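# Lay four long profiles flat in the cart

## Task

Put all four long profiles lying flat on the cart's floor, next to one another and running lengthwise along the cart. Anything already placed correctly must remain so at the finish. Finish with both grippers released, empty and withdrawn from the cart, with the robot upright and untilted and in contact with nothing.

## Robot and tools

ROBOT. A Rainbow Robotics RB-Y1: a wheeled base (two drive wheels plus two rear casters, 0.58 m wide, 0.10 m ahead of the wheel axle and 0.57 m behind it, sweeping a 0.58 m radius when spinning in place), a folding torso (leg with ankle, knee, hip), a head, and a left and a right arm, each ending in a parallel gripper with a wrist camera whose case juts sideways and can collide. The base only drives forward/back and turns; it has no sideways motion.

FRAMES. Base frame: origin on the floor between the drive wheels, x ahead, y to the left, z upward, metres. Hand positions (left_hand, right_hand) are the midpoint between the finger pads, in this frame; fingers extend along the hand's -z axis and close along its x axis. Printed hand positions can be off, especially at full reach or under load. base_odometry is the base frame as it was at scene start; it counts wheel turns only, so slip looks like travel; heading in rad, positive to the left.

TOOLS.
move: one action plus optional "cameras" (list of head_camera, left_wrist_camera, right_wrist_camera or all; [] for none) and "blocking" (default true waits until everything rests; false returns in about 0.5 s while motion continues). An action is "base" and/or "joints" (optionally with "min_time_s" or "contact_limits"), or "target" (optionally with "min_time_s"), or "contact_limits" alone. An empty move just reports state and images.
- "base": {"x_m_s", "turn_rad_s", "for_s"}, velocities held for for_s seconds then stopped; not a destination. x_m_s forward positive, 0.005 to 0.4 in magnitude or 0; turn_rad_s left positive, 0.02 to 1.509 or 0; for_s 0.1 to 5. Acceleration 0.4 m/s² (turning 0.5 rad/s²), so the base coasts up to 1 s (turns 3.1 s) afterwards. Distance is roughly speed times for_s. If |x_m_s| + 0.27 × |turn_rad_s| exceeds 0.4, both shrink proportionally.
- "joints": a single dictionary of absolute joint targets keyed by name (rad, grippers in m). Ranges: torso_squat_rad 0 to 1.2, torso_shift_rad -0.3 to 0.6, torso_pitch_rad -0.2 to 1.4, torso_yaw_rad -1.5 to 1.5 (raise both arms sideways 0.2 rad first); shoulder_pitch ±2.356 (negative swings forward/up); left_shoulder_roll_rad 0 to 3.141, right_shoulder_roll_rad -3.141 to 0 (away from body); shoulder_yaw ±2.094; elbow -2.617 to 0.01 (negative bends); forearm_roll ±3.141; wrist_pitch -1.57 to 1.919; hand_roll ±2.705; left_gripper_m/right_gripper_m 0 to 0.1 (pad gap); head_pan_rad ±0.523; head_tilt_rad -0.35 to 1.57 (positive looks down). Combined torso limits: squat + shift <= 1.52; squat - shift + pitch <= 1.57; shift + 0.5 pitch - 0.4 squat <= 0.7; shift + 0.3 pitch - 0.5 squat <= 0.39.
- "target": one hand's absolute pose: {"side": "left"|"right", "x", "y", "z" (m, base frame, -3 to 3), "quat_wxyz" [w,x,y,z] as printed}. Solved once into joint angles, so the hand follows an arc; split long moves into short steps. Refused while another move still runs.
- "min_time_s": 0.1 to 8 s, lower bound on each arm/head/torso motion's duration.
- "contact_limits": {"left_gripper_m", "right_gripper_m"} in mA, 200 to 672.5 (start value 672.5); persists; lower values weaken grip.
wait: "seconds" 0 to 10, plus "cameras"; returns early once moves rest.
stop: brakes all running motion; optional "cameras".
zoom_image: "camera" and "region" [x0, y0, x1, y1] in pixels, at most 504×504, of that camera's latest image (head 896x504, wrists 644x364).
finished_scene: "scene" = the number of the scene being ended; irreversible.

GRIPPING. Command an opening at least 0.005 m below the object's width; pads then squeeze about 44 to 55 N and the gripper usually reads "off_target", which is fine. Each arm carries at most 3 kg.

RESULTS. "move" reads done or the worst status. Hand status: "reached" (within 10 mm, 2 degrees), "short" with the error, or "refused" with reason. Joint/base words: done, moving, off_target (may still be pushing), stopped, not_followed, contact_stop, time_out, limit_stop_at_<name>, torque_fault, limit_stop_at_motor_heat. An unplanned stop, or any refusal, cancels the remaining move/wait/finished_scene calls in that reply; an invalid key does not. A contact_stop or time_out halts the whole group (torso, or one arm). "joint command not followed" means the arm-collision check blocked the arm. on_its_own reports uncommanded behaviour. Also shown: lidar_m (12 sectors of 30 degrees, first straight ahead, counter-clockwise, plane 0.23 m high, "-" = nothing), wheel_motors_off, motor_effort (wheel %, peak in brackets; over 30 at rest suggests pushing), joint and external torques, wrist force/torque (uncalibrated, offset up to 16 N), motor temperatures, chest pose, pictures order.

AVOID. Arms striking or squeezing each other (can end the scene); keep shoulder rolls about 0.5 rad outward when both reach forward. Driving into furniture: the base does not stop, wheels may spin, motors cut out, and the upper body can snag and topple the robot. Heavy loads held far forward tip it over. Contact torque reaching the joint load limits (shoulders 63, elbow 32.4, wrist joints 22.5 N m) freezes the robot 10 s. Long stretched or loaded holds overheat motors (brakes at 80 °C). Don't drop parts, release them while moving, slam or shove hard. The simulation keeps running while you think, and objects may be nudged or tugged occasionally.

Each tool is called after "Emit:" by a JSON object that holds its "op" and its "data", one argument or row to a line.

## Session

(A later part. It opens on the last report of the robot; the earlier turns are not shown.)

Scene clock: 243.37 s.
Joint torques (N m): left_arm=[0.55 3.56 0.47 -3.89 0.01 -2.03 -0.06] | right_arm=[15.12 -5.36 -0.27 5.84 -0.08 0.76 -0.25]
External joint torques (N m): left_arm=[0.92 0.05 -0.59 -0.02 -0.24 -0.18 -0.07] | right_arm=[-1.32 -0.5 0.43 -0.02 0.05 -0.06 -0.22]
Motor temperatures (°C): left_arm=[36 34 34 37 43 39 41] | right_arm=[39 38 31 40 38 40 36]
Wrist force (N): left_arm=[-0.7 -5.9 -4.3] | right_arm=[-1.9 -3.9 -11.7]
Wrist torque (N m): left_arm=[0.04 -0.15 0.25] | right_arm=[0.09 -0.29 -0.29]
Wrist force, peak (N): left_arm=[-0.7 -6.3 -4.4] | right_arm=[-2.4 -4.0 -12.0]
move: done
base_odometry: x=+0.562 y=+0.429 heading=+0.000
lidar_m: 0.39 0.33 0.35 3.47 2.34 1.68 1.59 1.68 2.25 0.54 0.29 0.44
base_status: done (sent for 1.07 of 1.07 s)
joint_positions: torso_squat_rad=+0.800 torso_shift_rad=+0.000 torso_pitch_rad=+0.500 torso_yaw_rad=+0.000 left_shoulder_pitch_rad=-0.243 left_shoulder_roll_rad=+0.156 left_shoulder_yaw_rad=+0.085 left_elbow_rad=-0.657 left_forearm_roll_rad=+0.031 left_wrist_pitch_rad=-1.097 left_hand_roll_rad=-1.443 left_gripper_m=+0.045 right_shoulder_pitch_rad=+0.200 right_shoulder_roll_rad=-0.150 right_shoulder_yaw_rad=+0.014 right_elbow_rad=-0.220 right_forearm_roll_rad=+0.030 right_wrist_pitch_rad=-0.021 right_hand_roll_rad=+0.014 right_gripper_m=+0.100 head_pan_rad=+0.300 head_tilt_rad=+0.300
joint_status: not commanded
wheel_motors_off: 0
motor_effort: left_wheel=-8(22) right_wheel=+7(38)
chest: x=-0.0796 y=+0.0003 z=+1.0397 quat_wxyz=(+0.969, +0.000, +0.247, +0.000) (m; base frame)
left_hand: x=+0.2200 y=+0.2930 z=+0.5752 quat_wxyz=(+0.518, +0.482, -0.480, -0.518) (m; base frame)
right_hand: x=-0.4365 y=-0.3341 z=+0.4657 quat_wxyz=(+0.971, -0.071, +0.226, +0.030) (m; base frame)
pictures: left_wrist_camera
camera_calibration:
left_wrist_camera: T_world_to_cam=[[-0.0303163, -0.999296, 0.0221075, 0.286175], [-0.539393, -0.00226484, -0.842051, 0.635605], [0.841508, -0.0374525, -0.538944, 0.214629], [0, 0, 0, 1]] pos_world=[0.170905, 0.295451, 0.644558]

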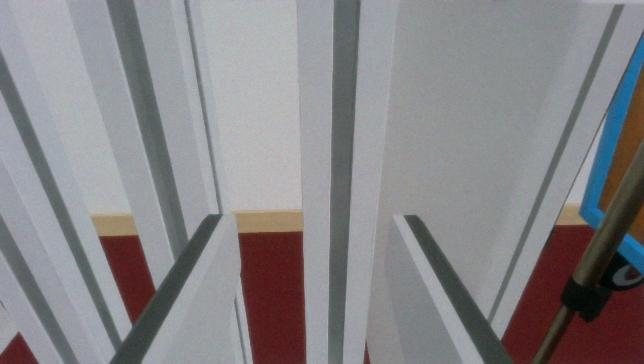

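Emit:
{"op": "move", "data": {
  "target": {"side":"left","x":0.225,"y":0.281,"z":0.575,"quat_wxyz":[0.514,0.486,-0.486,-0.514]},
  "min_time_s": 1,
  "cameras": []
}}

Emit:
{"op": "move", "data": {
  "target": {"side":"left","x":0.25,"y":0.281,"z":0.575,"quat_wxyz":[0.514,0.486,-0.486,-0.514]},
  "min_time_s": 1,
  "cameras": ["left_wrist_camera"]
}}

Scene clock: 249.53 s.
Joint torques (N m): left_arm=[-1.8 1.12 1.47 -3.68 0.06 -2.11 -0.04] | right_arm=[15.53 -4.88 -0.04 5.83 0.03 0.9 -0.37]
External joint torques (N m): left_arm=[-1.01 -1.93 0.6 0.12 -0.15 -0.25 -0.05] | right_arm=[-0.91 -0.02 0.65 -0.04 0.16 0.07 -0.35]
Motor temperatures (°C): left_arm=[35 34 34 37 43 39 41] | right_arm=[39 38 31 40 38 40 36]
Wrist force (N): left_arm=[-0.6 -6.0 -4.0] | right_arm=[-2.2 -3.8 -11.8]
Wrist torque (N m): left_arm=[0.06 -0.14 0.24] | right_arm=[0.07 -0.32 -0.31]
Wrist force, peak (N): left_arm=[-0.5 -6.3 -4.2] | right_arm=[-2.2 -4.0 -12.0]
move: done
base_odometry: x=+0.562 y=+0.429 heading=+0.000
lidar_m: 0.38 0.34 0.35 3.47 2.33 1.68 1.59 1.68 2.26 0.54 0.28 0.46
base_status: not commanded
joint_positions: torso_squat_rad=+0.800 torso_shift_rad=+0.000 torso_pitch_rad=+0.500 torso_yaw_rad=+0.000 left_shoulder_pitch_rad=-0.273 left_shoulder_roll_rad=+0.137 left_shoulder_yaw_rad=+0.085 left_elbow_rad=-0.620 left_forearm_roll_rad=+0.031 left_wrist_pitch_rad=-1.122 left_hand_roll_rad=-1.464 left_gripper_m=+0.045 right_shoulder_pitch_rad=+0.200 right_shoulder_roll_rad=-0.150 right_shoulder_yaw_rad=+0.014 right_elbow_rad=-0.220 right_forearm_roll_rad=+0.030 right_wrist_pitch_rad=-0.021 right_hand_roll_rad=+0.014 right_gripper_m=+0.100 head_pan_rad=+0.300 head_tilt_rad=+0.300
joint_status: all done
wheel_motors_off: 0
motor_effort: left_wheel=-8(9) right_wheel=+6(9)
chest: x=-0.0796 y=+0.0003 z=+1.0397 quat_wxyz=(+0.969, +0.000, +0.247, +0.000) (m; base frame)
left_hand: x=+0.2248 y=+0.2809 z=+0.5753 quat_wxyz=(+0.515, +0.485, -0.485, -0.515) (m; base frame)
left_hand_status: reached (checked arc, planned for 1.0 s): 0 mm and 0.2 deg off.
right_hand: x=-0.4365 y=-0.3341 z=+0.4657 quat_wxyz=(+0.971, -0.071, +0.226, +0.030) (m; base frame)
pictures: none
No camera images: "cameras" was empty.

Scene clock: 250.87 s.
Joint torques (N m): left_arm=[-2.73 4.45 1.15 -3.42 0.34 -1.71 -0.42] | right_arm=[15.44 -4.9 -0.32 5.8 0.09 1.01 -0.19]
External joint torques (N m): left_arm=[-0.59 1.16 0.33 0.49 0.13 0.14 -0.43] | right_arm=[-1 -0.04 0.37 -0.06 0.22 0.19 -0.17]
Motor temperatures (°C): left_arm=[35 34 34 37 43 39 41] | right_arm=[39 38 31 40 38 40 36]
Wrist force (N): left_arm=[-0.5 -6.0 -4.1] | right_arm=[-2.3 -3.9 -11.6]
Wrist torque (N m): left_arm=[0.07 -0.16 0.22] | right_arm=[0.06 -0.34 -0.30]
Wrist force, peak (N): left_arm=[-0.4 -6.5 -4.3] | right_arm=[-2.1 -4.0 -11.9]
move: done
base_odometry: x=+0.562 y=+0.429 heading=+0.000
lidar_m: 0.40 0.34 0.36 3.49 2.32 1.66 1.60 1.67 2.26 0.53 0.28 0.46
base_status: not commanded
joint_positions: torso_squat_rad=+0.800 torso_shift_rad=+0.000 torso_pitch_rad=+0.500 torso_yaw_rad=+0.000 left_shoulder_pitch_rad=-0.350 left_shoulder_roll_rad=+0.147 left_shoulder_yaw_rad=+0.095 left_elbow_rad=-0.559 left_forearm_roll_rad=+0.039 left_wrist_pitch_rad=-1.108 left_hand_roll_rad=-1.466 left_gripper_m=+0.045 right_shoulder_pitch_rad=+0.200 right_shoulder_roll_rad=-0.150 right_shoulder_yaw_rad=+0.014 right_elbow_rad=-0.220 right_forearm_roll_rad=+0.030 right_wrist_pitch_rad=-0.021 right_hand_roll_rad=+0.014 right_gripper_m=+0.100 head_pan_rad=+0.300 head_tilt_rad=+0.300
joint_status: all done
wheel_motors_off: 0
motor_effort: left_wheel=-8(9) right_wheel=+8(9)
chest: x=-0.0796 y=+0.0003 z=+1.0397 quat_wxyz=(+0.969, +0.000, +0.247, +0.000) (m; base frame)
left_hand: x=+0.2499 y=+0.2808 z=+0.5751 quat_wxyz=(+0.514, +0.485, -0.486, -0.514) (m; base frame)
left_hand_status: reached (checked arc, planned for 1.0 s): 0 mm and 0.1 deg off.
right_hand: x=-0.4365 y=-0.3341 z=+0.4657 quat_wxyz=(+0.971, -0.071, +0.226, +0.030) (m; base frame)
pictures: left_wrist_camera
camera_calibration:
left_wrist_camera: T_world_to_cam=[[-0.0331248, -0.999185, 0.0230821, 0.274907], [-0.525732, -0.00222175, -0.850647, 0.653124], [0.850005, -0.0403125, -0.52523, 0.1798], [0, 0, 0, 1]] pos_world=[0.199643, 0.283382, 0.643669]

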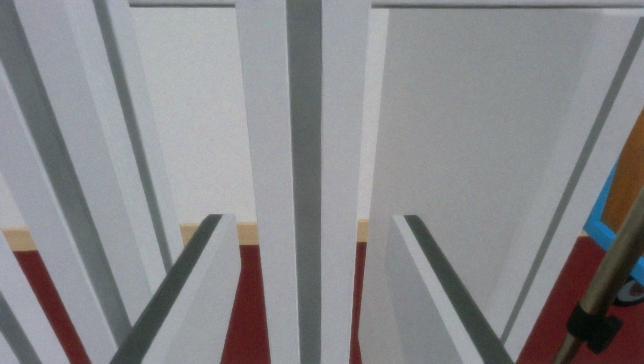

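Emit:
{"op": "move", "data": {
  "target": {"side":"left","x":0.261,"y":0.283,"z":0.575,"quat_wxyz":[0.514,0.486,-0.486,-0.514]},
  "min_time_s": 1,
  "cameras": ["left_wrist_camera"]
}}

Emit:
{"op": "move", "data": {
  "joints": {"left_gripper_m":0.015},
  "cameras": ["left_wrist_camera"]
}}

Emit:
{"op": "move", "data": {
  "target": {"side":"left","x":0.255,"y":0.283,"z":0.60,"quat_wxyz":[0.514,0.486,-0.486,-0.514]},
  "min_time_s": 1,
  "cameras": ["head_camera","left_wrist_camera"]
}}

Scene clock: 259.07 s.
Joint torques (N m): left_arm=[-3.48 5.18 1.22 -3.62 0.46 -1.75 0.52] | right_arm=[15.2 -5.54 -0.19 5.68 0.06 0.86 -0.2]
External joint torques (N m): left_arm=[-0.77 1.67 0.4 0.32 0.24 0.1 0.51] | right_arm=[-1.24 -0.67 0.51 -0.19 0.19 0.03 -0.18]
Motor temperatures (°C): left_arm=[35 33 33 37 43 39 41] | right_arm=[39 38 31 40 38 40 36]
Wrist force (N): left_arm=[-0.3 -6.3 -4.1] | right_arm=[-2.1 -3.8 -11.9]
Wrist torque (N m): left_arm=[0.10 -0.10 0.22] | right_arm=[0.06 -0.30 -0.29]
Wrist force, peak (N): left_arm=[-0.1 -6.6 -4.5] | right_arm=[-2.2 -4.0 -12.0]
move: done
base_odometry: x=+0.562 y=+0.429 heading=+0.000
lidar_m: 0.39 0.34 0.35 3.46 2.33 1.67 1.60 1.67 2.26 0.53 0.28 0.44
base_status: not commanded
joint_positions: torso_squat_rad=+0.800 torso_shift_rad=+0.000 torso_pitch_rad=+0.500 torso_yaw_rad=+0.000 left_shoulder_pitch_rad=-0.385 left_shoulder_roll_rad=+0.155 left_shoulder_yaw_rad=+0.100 left_elbow_rad=-0.528 left_forearm_roll_rad=+0.043 left_wrist_pitch_rad=-1.104 left_hand_roll_rad=-1.462 left_gripper_m=+0.045 right_shoulder_pitch_rad=+0.200 right_shoulder_roll_rad=-0.150 right_shoulder_yaw_rad=+0.014 right_elbow_rad=-0.220 right_forearm_roll_rad=+0.030 right_wrist_pitch_rad=-0.021 right_hand_roll_rad=+0.014 right_gripper_m=+0.100 head_pan_rad=+0.300 head_tilt_rad=+0.300
joint_status: all done
wheel_motors_off: 0
motor_effort: left_wheel=-8(9) right_wheel=+8(8)
chest: x=-0.0796 y=+0.0003 z=+1.0397 quat_wxyz=(+0.969, +0.000, +0.247, +0.000) (m; base frame)
left_hand: x=+0.2607 y=+0.2827 z=+0.5754 quat_wxyz=(+0.514, +0.485, -0.485, -0.514) (m; base frame)
left_hand_status: reached (checked arc, planned for 1.0 s): 1 mm and 0.1 deg off.
right_hand: x=-0.4365 y=-0.3341 z=+0.4657 quat_wxyz=(+0.971, -0.071, +0.226, +0.030) (m; base frame)
pictures: left_wrist_camera
camera_calibration:
left_wrist_camera: T_world_to_cam=[[-0.0329347, -0.999194, 0.0229498, 0.277233], [-0.525682, -0.00221153, -0.850679, 0.659075], [0.850044, -0.0400811, -0.525185, 0.170781], [0, 0, 0, 1]] pos_world=[0.210423, 0.285313, 0.64399]

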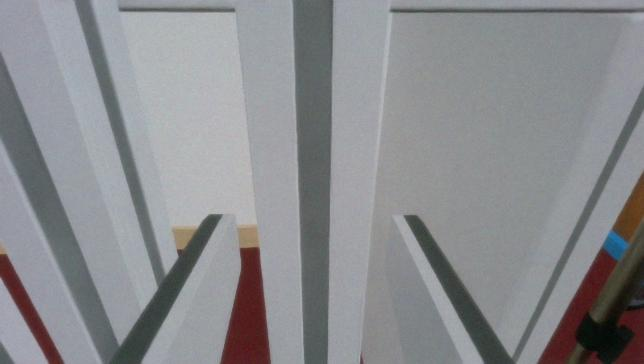

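Scene clock: 259.90 s.
Joint torques (N m): left_arm=[-3.44 4.98 1.77 -3.79 0.26 -1.7 0.33] | right_arm=[15.32 -4.76 -0.4 5.88 -0.12 0.85 -0.1]
External joint torques (N m): left_arm=[-0.73 1.48 0.95 0.15 0.05 0.15 0.32] | right_arm=[-1.13 0.11 0.3 0.02 0.01 0.03 -0.08]
Motor temperatures (°C): left_arm=[35 33 33 37 43 39 41] | right_arm=[39 38 31 40 38 40 36]
Wrist force (N): left_arm=[0.2 -6.1 -3.8] | right_arm=[-2.0 -3.9 -11.7]
Wrist torque (N m): left_arm=[0.07 -0.18 0.59] | right_arm=[0.08 -0.30 -0.30]
Wrist force, peak (N): left_arm=[0.3 -6.7 -4.4] | right_arm=[-2.3 -3.8 -11.9]
move: off_target
base_odometry: x=+0.562 y=+0.429 heading=+0.000
lidar_m: 0.39 0.34 0.36 3.46 2.34 1.67 1.60 1.65 2.26 0.53 0.28 0.45
base_status: not commanded
joint_positions: torso_squat_rad=+0.800 torso_shift_rad=+0.000 torso_pitch_rad=+0.500 torso_yaw_rad=+0.000 left_shoulder_pitch_rad=-0.385 left_shoulder_roll_rad=+0.155 left_shoulder_yaw_rad=+0.100 left_elbow_rad=-0.528 left_forearm_roll_rad=+0.043 left_wrist_pitch_rad=-1.104 left_hand_roll_rad=-1.462 left_gripper_m=+0.030 right_shoulder_pitch_rad=+0.200 right_shoulder_roll_rad=-0.150 right_shoulder_yaw_rad=+0.014 right_elbow_rad=-0.220 right_forearm_roll_rad=+0.030 right_wrist_pitch_rad=-0.021 right_hand_roll_rad=+0.014 right_gripper_m=+0.100 head_pan_rad=+0.300 head_tilt_rad=+0.300
joint_status: left_gripper_m off_target (ended at +0.030, target +0.015)
wheel_motors_off: 0
motor_effort: left_wheel=-8(9) right_wheel=+6(9)
chest: x=-0.0796 y=+0.0003 z=+1.0397 quat_wxyz=(+0.969, +0.000, +0.247, +0.000) (m; base frame)
left_hand: x=+0.2607 y=+0.2827 z=+0.5754 quat_wxyz=(+0.514, +0.485, -0.485, -0.514) (m; base frame)
right_hand: x=-0.4365 y=-0.3341 z=+0.4657 quat_wxyz=(+0.971, -0.071, +0.226, +0.030) (m; base frame)
pictures: left_wrist_camera
camera_calibration:
left_wrist_camera: T_world_to_cam=[[-0.0328952, -0.999193, 0.0230552, 0.27717], [-0.525661, -0.00232295, -0.850691, 0.659122], [0.850058, -0.0401029, -0.525161, 0.170762], [0, 0, 0, 1]] pos_world=[0.210435, 0.285325, 0.643996]

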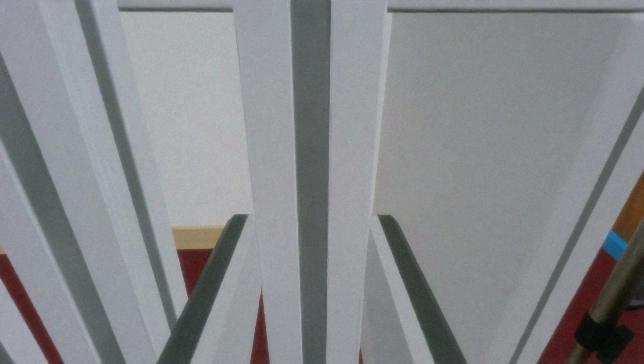

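Scene clock: 261.23 s.
Joint torques (N m): left_arm=[-4.16 2.91 0.27 -9.6 0.15 -4.54 0.5] | right_arm=[15.55 -4.97 -0.77 5.97 0.01 0.87 -0.38]
External joint torques (N m): left_arm=[-3.05 -0.22 -0.91 -4.21 -0.07 -2.69 0.49] | right_arm=[-0.89 -0.1 -0.07 0.1 0.14 0.04 -0.35]
Motor temperatures (°C): left_arm=[35 33 33 37 43 39 41] | right_arm=[39 38 31 40 38 40 36]
Wrist force (N): left_arm=[-0.1 -15.2 -4.4] | right_arm=[-2.1 -4.0 -11.7]
Wrist torque (N m): left_arm=[-0.26 -0.14 0.23] | right_arm=[0.09 -0.30 -0.30]
Wrist force, peak (N): left_arm=[-0.1 39.5 -1.1] | right_arm=[-2.0 -4.1 -12.0]
move: done
base_odometry: x=+0.562 y=+0.429 heading=+0.000
lidar_m: 0.39 0.34 0.35 3.48 2.34 1.69 1.60 1.66 2.27 0.52 0.28 0.45
base_status: not commanded
joint_positions: torso_squat_rad=+0.800 torso_shift_rad=+0.000 torso_pitch_rad=+0.500 torso_yaw_rad=+0.000 left_shoulder_pitch_rad=-0.196 left_shoulder_roll_rad=+0.139 left_shoulder_yaw_rad=+0.079 left_elbow_rad=-0.901 left_forearm_roll_rad=+0.027 left_wrist_pitch_rad=-0.919 left_hand_roll_rad=-1.457 left_gripper_m=+0.030 right_shoulder_pitch_rad=+0.200 right_shoulder_roll_rad=-0.150 right_shoulder_yaw_rad=+0.014 right_elbow_rad=-0.220 right_forearm_roll_rad=+0.030 right_wrist_pitch_rad=-0.021 right_hand_roll_rad=+0.014 right_gripper_m=+0.100 head_pan_rad=+0.300 head_tilt_rad=+0.300
joint_status: all done
wheel_motors_off: 0
motor_effort: left_wheel=-8(9) right_wheel=+6(9)
chest: x=-0.0797 y=+0.0003 z=+1.0397 quat_wxyz=(+0.969, +0.000, +0.247, +0.000) (m; base frame)
left_hand: x=+0.2542 y=+0.2833 z=+0.5995 quat_wxyz=(+0.513, +0.486, -0.486, -0.514) (m; base frame)
left_hand_status: reached (checked arc, planned for 1.0 s): 1 mm and 0.1 deg off.
right_hand: x=-0.4365 y=-0.3341 z=+0.4656 quat_wxyz=(+0.971, -0.071, +0.226, +0.030) (m; base frame)
pictures: head_camera, left_wrist_camera
camera_calibration:
head_camera: T_world_to_cam=[[0.203123, -0.97055, -0.129512, 0.154742], [-0.680256, -0.0447413, -0.731607, 0.962402], [0.704267, 0.236708, -0.669311, 0.722417], [0, 0, 0, 1]] pos_world=[0.114474, 0.0222424, 1.20766]
left_wrist_camera: T_world_to_cam=[[-0.0330127, -0.999207, 0.022264, 0.277453], [-0.523277, -0.0016991, -0.852161, 0.676316], [0.851523, -0.0397824, -0.522806, 0.187008], [0, 0, 0, 1]] pos_world=[0.203818, 0.285822, 0.667922]

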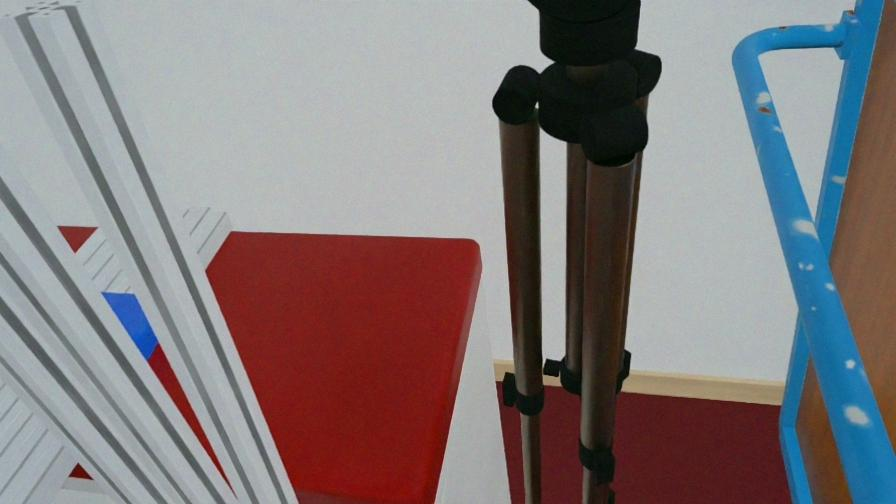

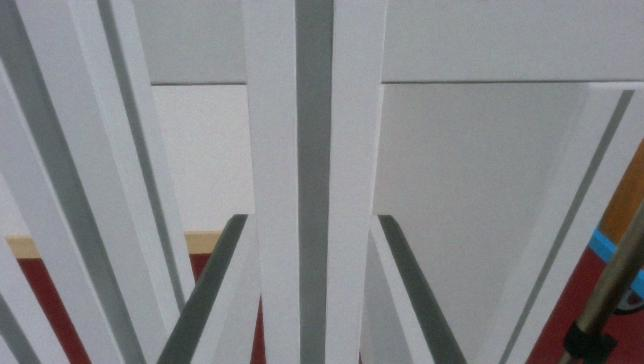

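Emit:
{"op": "move", "data": {
  "target": {"side":"left","x":0.16,"y":0.29,"z":0.615,"quat_wxyz":[0.514,0.486,-0.486,-0.514]},
  "min_time_s": 1.5,
  "cameras": []
}}

Emit:
{"op": "move", "data": {
  "base": {"x_m_s":-0.3,"for_s":1.9},
  "cameras": ["head_camera"]
}}

Emit:
{"op": "move", "data": {
  "base": {"turn_rad_s":-0.7,"for_s":2.236},
  "joints": {"torso_squat_rad":0.35,"torso_pitch_rad":0.2},
  "cameras": ["head_camera"]
}}

Emit:
{"op": "move", "data": {
  "base": {"x_m_s":0.35,"for_s":3.2},
  "cameras": []
}}

Emit:
{"op": "move", "data": {
  "base": {"turn_rad_s":0.7,"for_s":2.236},
  "joints": {"head_pan_rad":0.1},
  "cameras": []
}}

Emit:
{"op": "move", "data": {
  "base": {"x_m_s":-0.2,"for_s":1.3},
  "joints": {"left_hand_roll_rad":0.13},
  "min_time_s": 3,
  "cameras": ["head_camera"]
}}

Scene clock: 270.20 s.
Joint torques (N m): left_arm=[2.78 2.96 0.43 -8.22 0.33 -4.52 0.85] | right_arm=[15.63 -4.79 -0.61 5.84 0.03 0.83 -0.3]
External joint torques (N m): left_arm=[-0.95 0.07 -0.99 -3.53 0.06 -2.67 0.83] | right_arm=[-0.81 0.07 0.08 -0.02 0.16 0.01 -0.27]
Motor temperatures (°C): left_arm=[35 33 33 38 43 39 41] | right_arm=[39 38 31 39 38 40 36]
Wrist force (N): left_arm=[-0.2 -15.3 -4.4] | right_arm=[-2.2 -4.1 -11.9]
Wrist torque (N m): left_arm=[-0.32 -0.15 0.23] | right_arm=[0.10 -0.32 -0.29]
Wrist force, peak (N): left_arm=[-0.9 -15.8 -5.2] | right_arm=[-2.2 -3.9 -12.0]
move: done
base_odometry: x=+0.562 y=+0.429 heading=+0.000
lidar_m: 0.38 0.33 0.28 3.49 2.33 1.68 1.60 1.67 2.25 0.51 0.28 0.45
base_status: not commanded
joint_positions: torso_squat_rad=+0.800 torso_shift_rad=+0.000 torso_pitch_rad=+0.500 torso_yaw_rad=+0.000 left_shoulder_pitch_rad=+0.087 left_shoulder_roll_rad=+0.126 left_shoulder_yaw_rad=+0.043 left_elbow_rad=-1.083 left_forearm_roll_rad=-0.001 left_wrist_pitch_rad=-1.011 left_hand_roll_rad=-1.427 left_gripper_m=+0.030 right_shoulder_pitch_rad=+0.200 right_shoulder_roll_rad=-0.150 right_shoulder_yaw_rad=+0.014 right_elbow_rad=-0.220 right_forearm_roll_rad=+0.030 right_wrist_pitch_rad=-0.021 right_hand_roll_rad=+0.014 right_gripper_m=+0.100 head_pan_rad=+0.300 head_tilt_rad=+0.300
joint_status: all done
wheel_motors_off: 0
motor_effort: left_wheel=-8(9) right_wheel=+6(10)
chest: x=-0.0797 y=+0.0003 z=+1.0397 quat_wxyz=(+0.969, +0.000, +0.247, +0.000) (m; base frame)
left_hand: x=+0.1596 y=+0.2902 z=+0.6145 quat_wxyz=(+0.514, +0.486, -0.485, -0.514) (m; base frame)
left_hand_status: reached (checked arc, planned for 1.5 s): 1 mm and 0.1 deg off.
right_hand: x=-0.4365 y=-0.3341 z=+0.4656 quat_wxyz=(+0.971, -0.071, +0.226, +0.030) (m; base frame)
pictures: none
No camera images: "cameras" was empty.

Scene clock: 273.43 s.
Joint torques (N m): left_arm=[1.88 2.22 0.85 -7.82 0.21 -4.51 0.34] | right_arm=[14.26 -4.91 -0.63 5.48 -0.05 0.67 -0.22]
External joint torques (N m): left_arm=[-1.86 -0.67 -0.57 -3.13 -0.06 -2.66 0.33] | right_arm=[-2.18 -0.04 0.06 -0.39 0.08 -0.16 -0.19]
Motor temperatures (°C): left_arm=[35 33 33 38 43 39 41] | right_arm=[39 38 31 39 38 40 36]
Wrist force (N): left_arm=[-0.4 -15.4 -4.8] | right_arm=[-2.2 -3.9 -11.6]
Wrist torque (N m): left_arm=[-0.13 -0.16 0.24] | right_arm=[0.09 -0.31 -0.30]
Wrist force, peak (N): left_arm=[-0.4 -15.9 -5.5] | right_arm=[-2.6 -3.8 -12.1]
move: done
base_odometry: x=-0.008 y=+0.429 heading=-0.002
lidar_m: 0.90 0.87 0.30 4.38 1.51 1.07 1.02 1.08 1.46 3.84 0.99 0.74
base_status: done (sent for 1.9 of 1.9 s)
joint_positions: torso_squat_rad=+0.800 torso_shift_rad=+0.000 torso_pitch_rad=+0.500 torso_yaw_rad=+0.000 left_shoulder_pitch_rad=+0.087 left_shoulder_roll_rad=+0.126 left_shoulder_yaw_rad=+0.043 left_elbow_rad=-1.083 left_forearm_roll_rad=-0.001 left_wrist_pitch_rad=-1.011 left_hand_roll_rad=-1.427 left_gripper_m=+0.030 right_shoulder_pitch_rad=+0.200 right_shoulder_roll_rad=-0.150 right_shoulder_yaw_rad=+0.014 right_elbow_rad=-0.220 right_forearm_roll_rad=+0.030 right_wrist_pitch_rad=-0.021 right_hand_roll_rad=+0.014 right_gripper_m=+0.100 head_pan_rad=+0.300 head_tilt_rad=+0.300
joint_status: not commanded
wheel_motors_off: 0
motor_effort: left_wheel=-14(33) right_wheel=+17(53)
chest: x=-0.0796 y=+0.0003 z=+1.0397 quat_wxyz=(+0.969, +0.000, +0.247, +0.000) (m; base frame)
left_hand: x=+0.1595 y=+0.2902 z=+0.6144 quat_wxyz=(+0.514, +0.485, -0.485, -0.514) (m; base frame)
right_hand: x=-0.4367 y=-0.3341 z=+0.4658 quat_wxyz=(+0.971, -0.071, +0.226, +0.030) (m; base frame)
pictures: head_camera
camera_calibration:
head_camera: T_world_to_cam=[[0.203107, -0.970554, -0.129508, 0.154737], [-0.680378, -0.0447738, -0.731492, 0.962315], [0.704154, 0.236686, -0.669437, 0.722469], [0, 0, 0, 1]] pos_world=[0.11458, 0.0222686, 1.20761]

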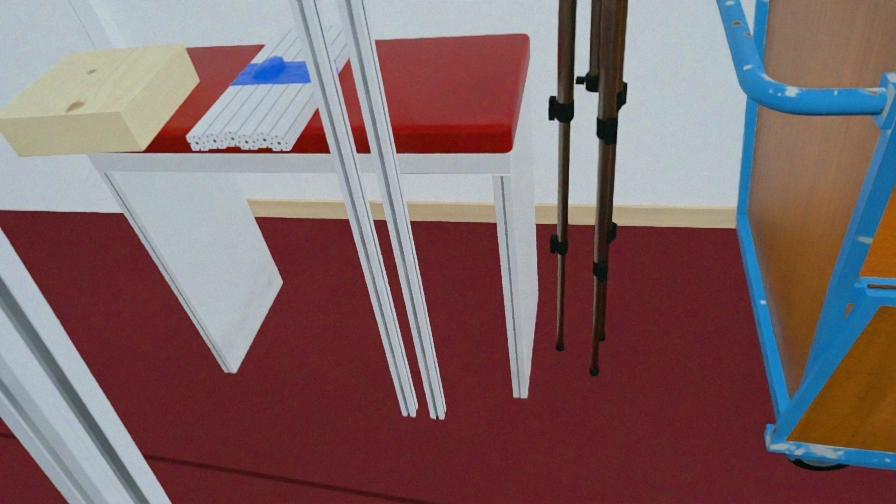

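Scene clock: 277.40 s.
Joint torques (N m): left_arm=[-6.17 2.49 0.85 -10.26 0.42 -4.32 0.66] | right_arm=[7.58 -5.09 -0.62 2.61 0.25 0.14 -0.34]
External joint torques (N m): left_arm=[-3.21 -0.61 -0.51 -3.5 0.13 -2.56 0.65] | right_arm=[-1.05 -0.01 -0.01 -0.38 0.3 -0.11 -0.33]
Motor temperatures (°C): left_arm=[35 33 33 38 43 40 41] | right_arm=[38 38 31 39 38 39 36]
Wrist force (N): left_arm=[-0.4 -14.3 0.2] | right_arm=[-4.1 -3.7 -12.5]
Wrist torque (N m): left_arm=[-0.20 -0.16 0.24] | right_arm=[0.00 -0.42 -0.33]
Wrist force, peak (N): left_arm=[-0.9 -16.2 -4.4] | right_arm=[-4.2 -4.0 -12.5]
move: done
base_odometry: x=-0.008 y=+0.430 heading=-1.564
lidar_m: 3.94 1.00 0.75 0.90 0.89 1.25 4.25 1.49 1.08 1.03 1.07 1.45
base_status: done (sent for 2.23 of 2.23 s)
joint_positions: torso_squat_rad=+0.350 torso_shift_rad=+0.000 torso_pitch_rad=+0.200 torso_yaw_rad=+0.000 left_shoulder_pitch_rad=+0.087 left_shoulder_roll_rad=+0.126 left_shoulder_yaw_rad=+0.043 left_elbow_rad=-1.083 left_forearm_roll_rad=-0.001 left_wrist_pitch_rad=-1.011 left_hand_roll_rad=-1.427 left_gripper_m=+0.030 right_shoulder_pitch_rad=+0.200 right_shoulder_roll_rad=-0.150 right_shoulder_yaw_rad=+0.014 right_elbow_rad=-0.220 right_forearm_roll_rad=+0.030 right_wrist_pitch_rad=-0.021 right_hand_roll_rad=+0.014 right_gripper_m=+0.100 head_pan_rad=+0.300 head_tilt_rad=+0.300
joint_status: all done
wheel_motors_off: 0
motor_effort: left_wheel=+15(51) right_wheel=+6(49)
chest: x=-0.1664 y=+0.0004 z=+1.2413 quat_wxyz=(+0.995, +0.000, +0.100, +0.000) (m; base frame)
left_hand: x=+0.1876 y=+0.2903 z=+0.9055 quat_wxyz=(+0.436, +0.557, -0.556, -0.436) (m; base frame)
right_hand: x=-0.3379 y=-0.3341 z=+0.5875 quat_wxyz=(+0.994, -0.075, +0.078, +0.019) (m; base frame)
pictures: head_camera
camera_calibration:
head_camera: T_world_to_cam=[[0.232349, -0.970547, -0.0636563, 0.121676], [-0.433907, -0.0448587, -0.89984, 1.30068], [0.870482, 0.236698, -0.43155, 0.650938], [0, 0, 0, 1]] pos_world=[-0.0305261, 0.0223633, 1.45906]

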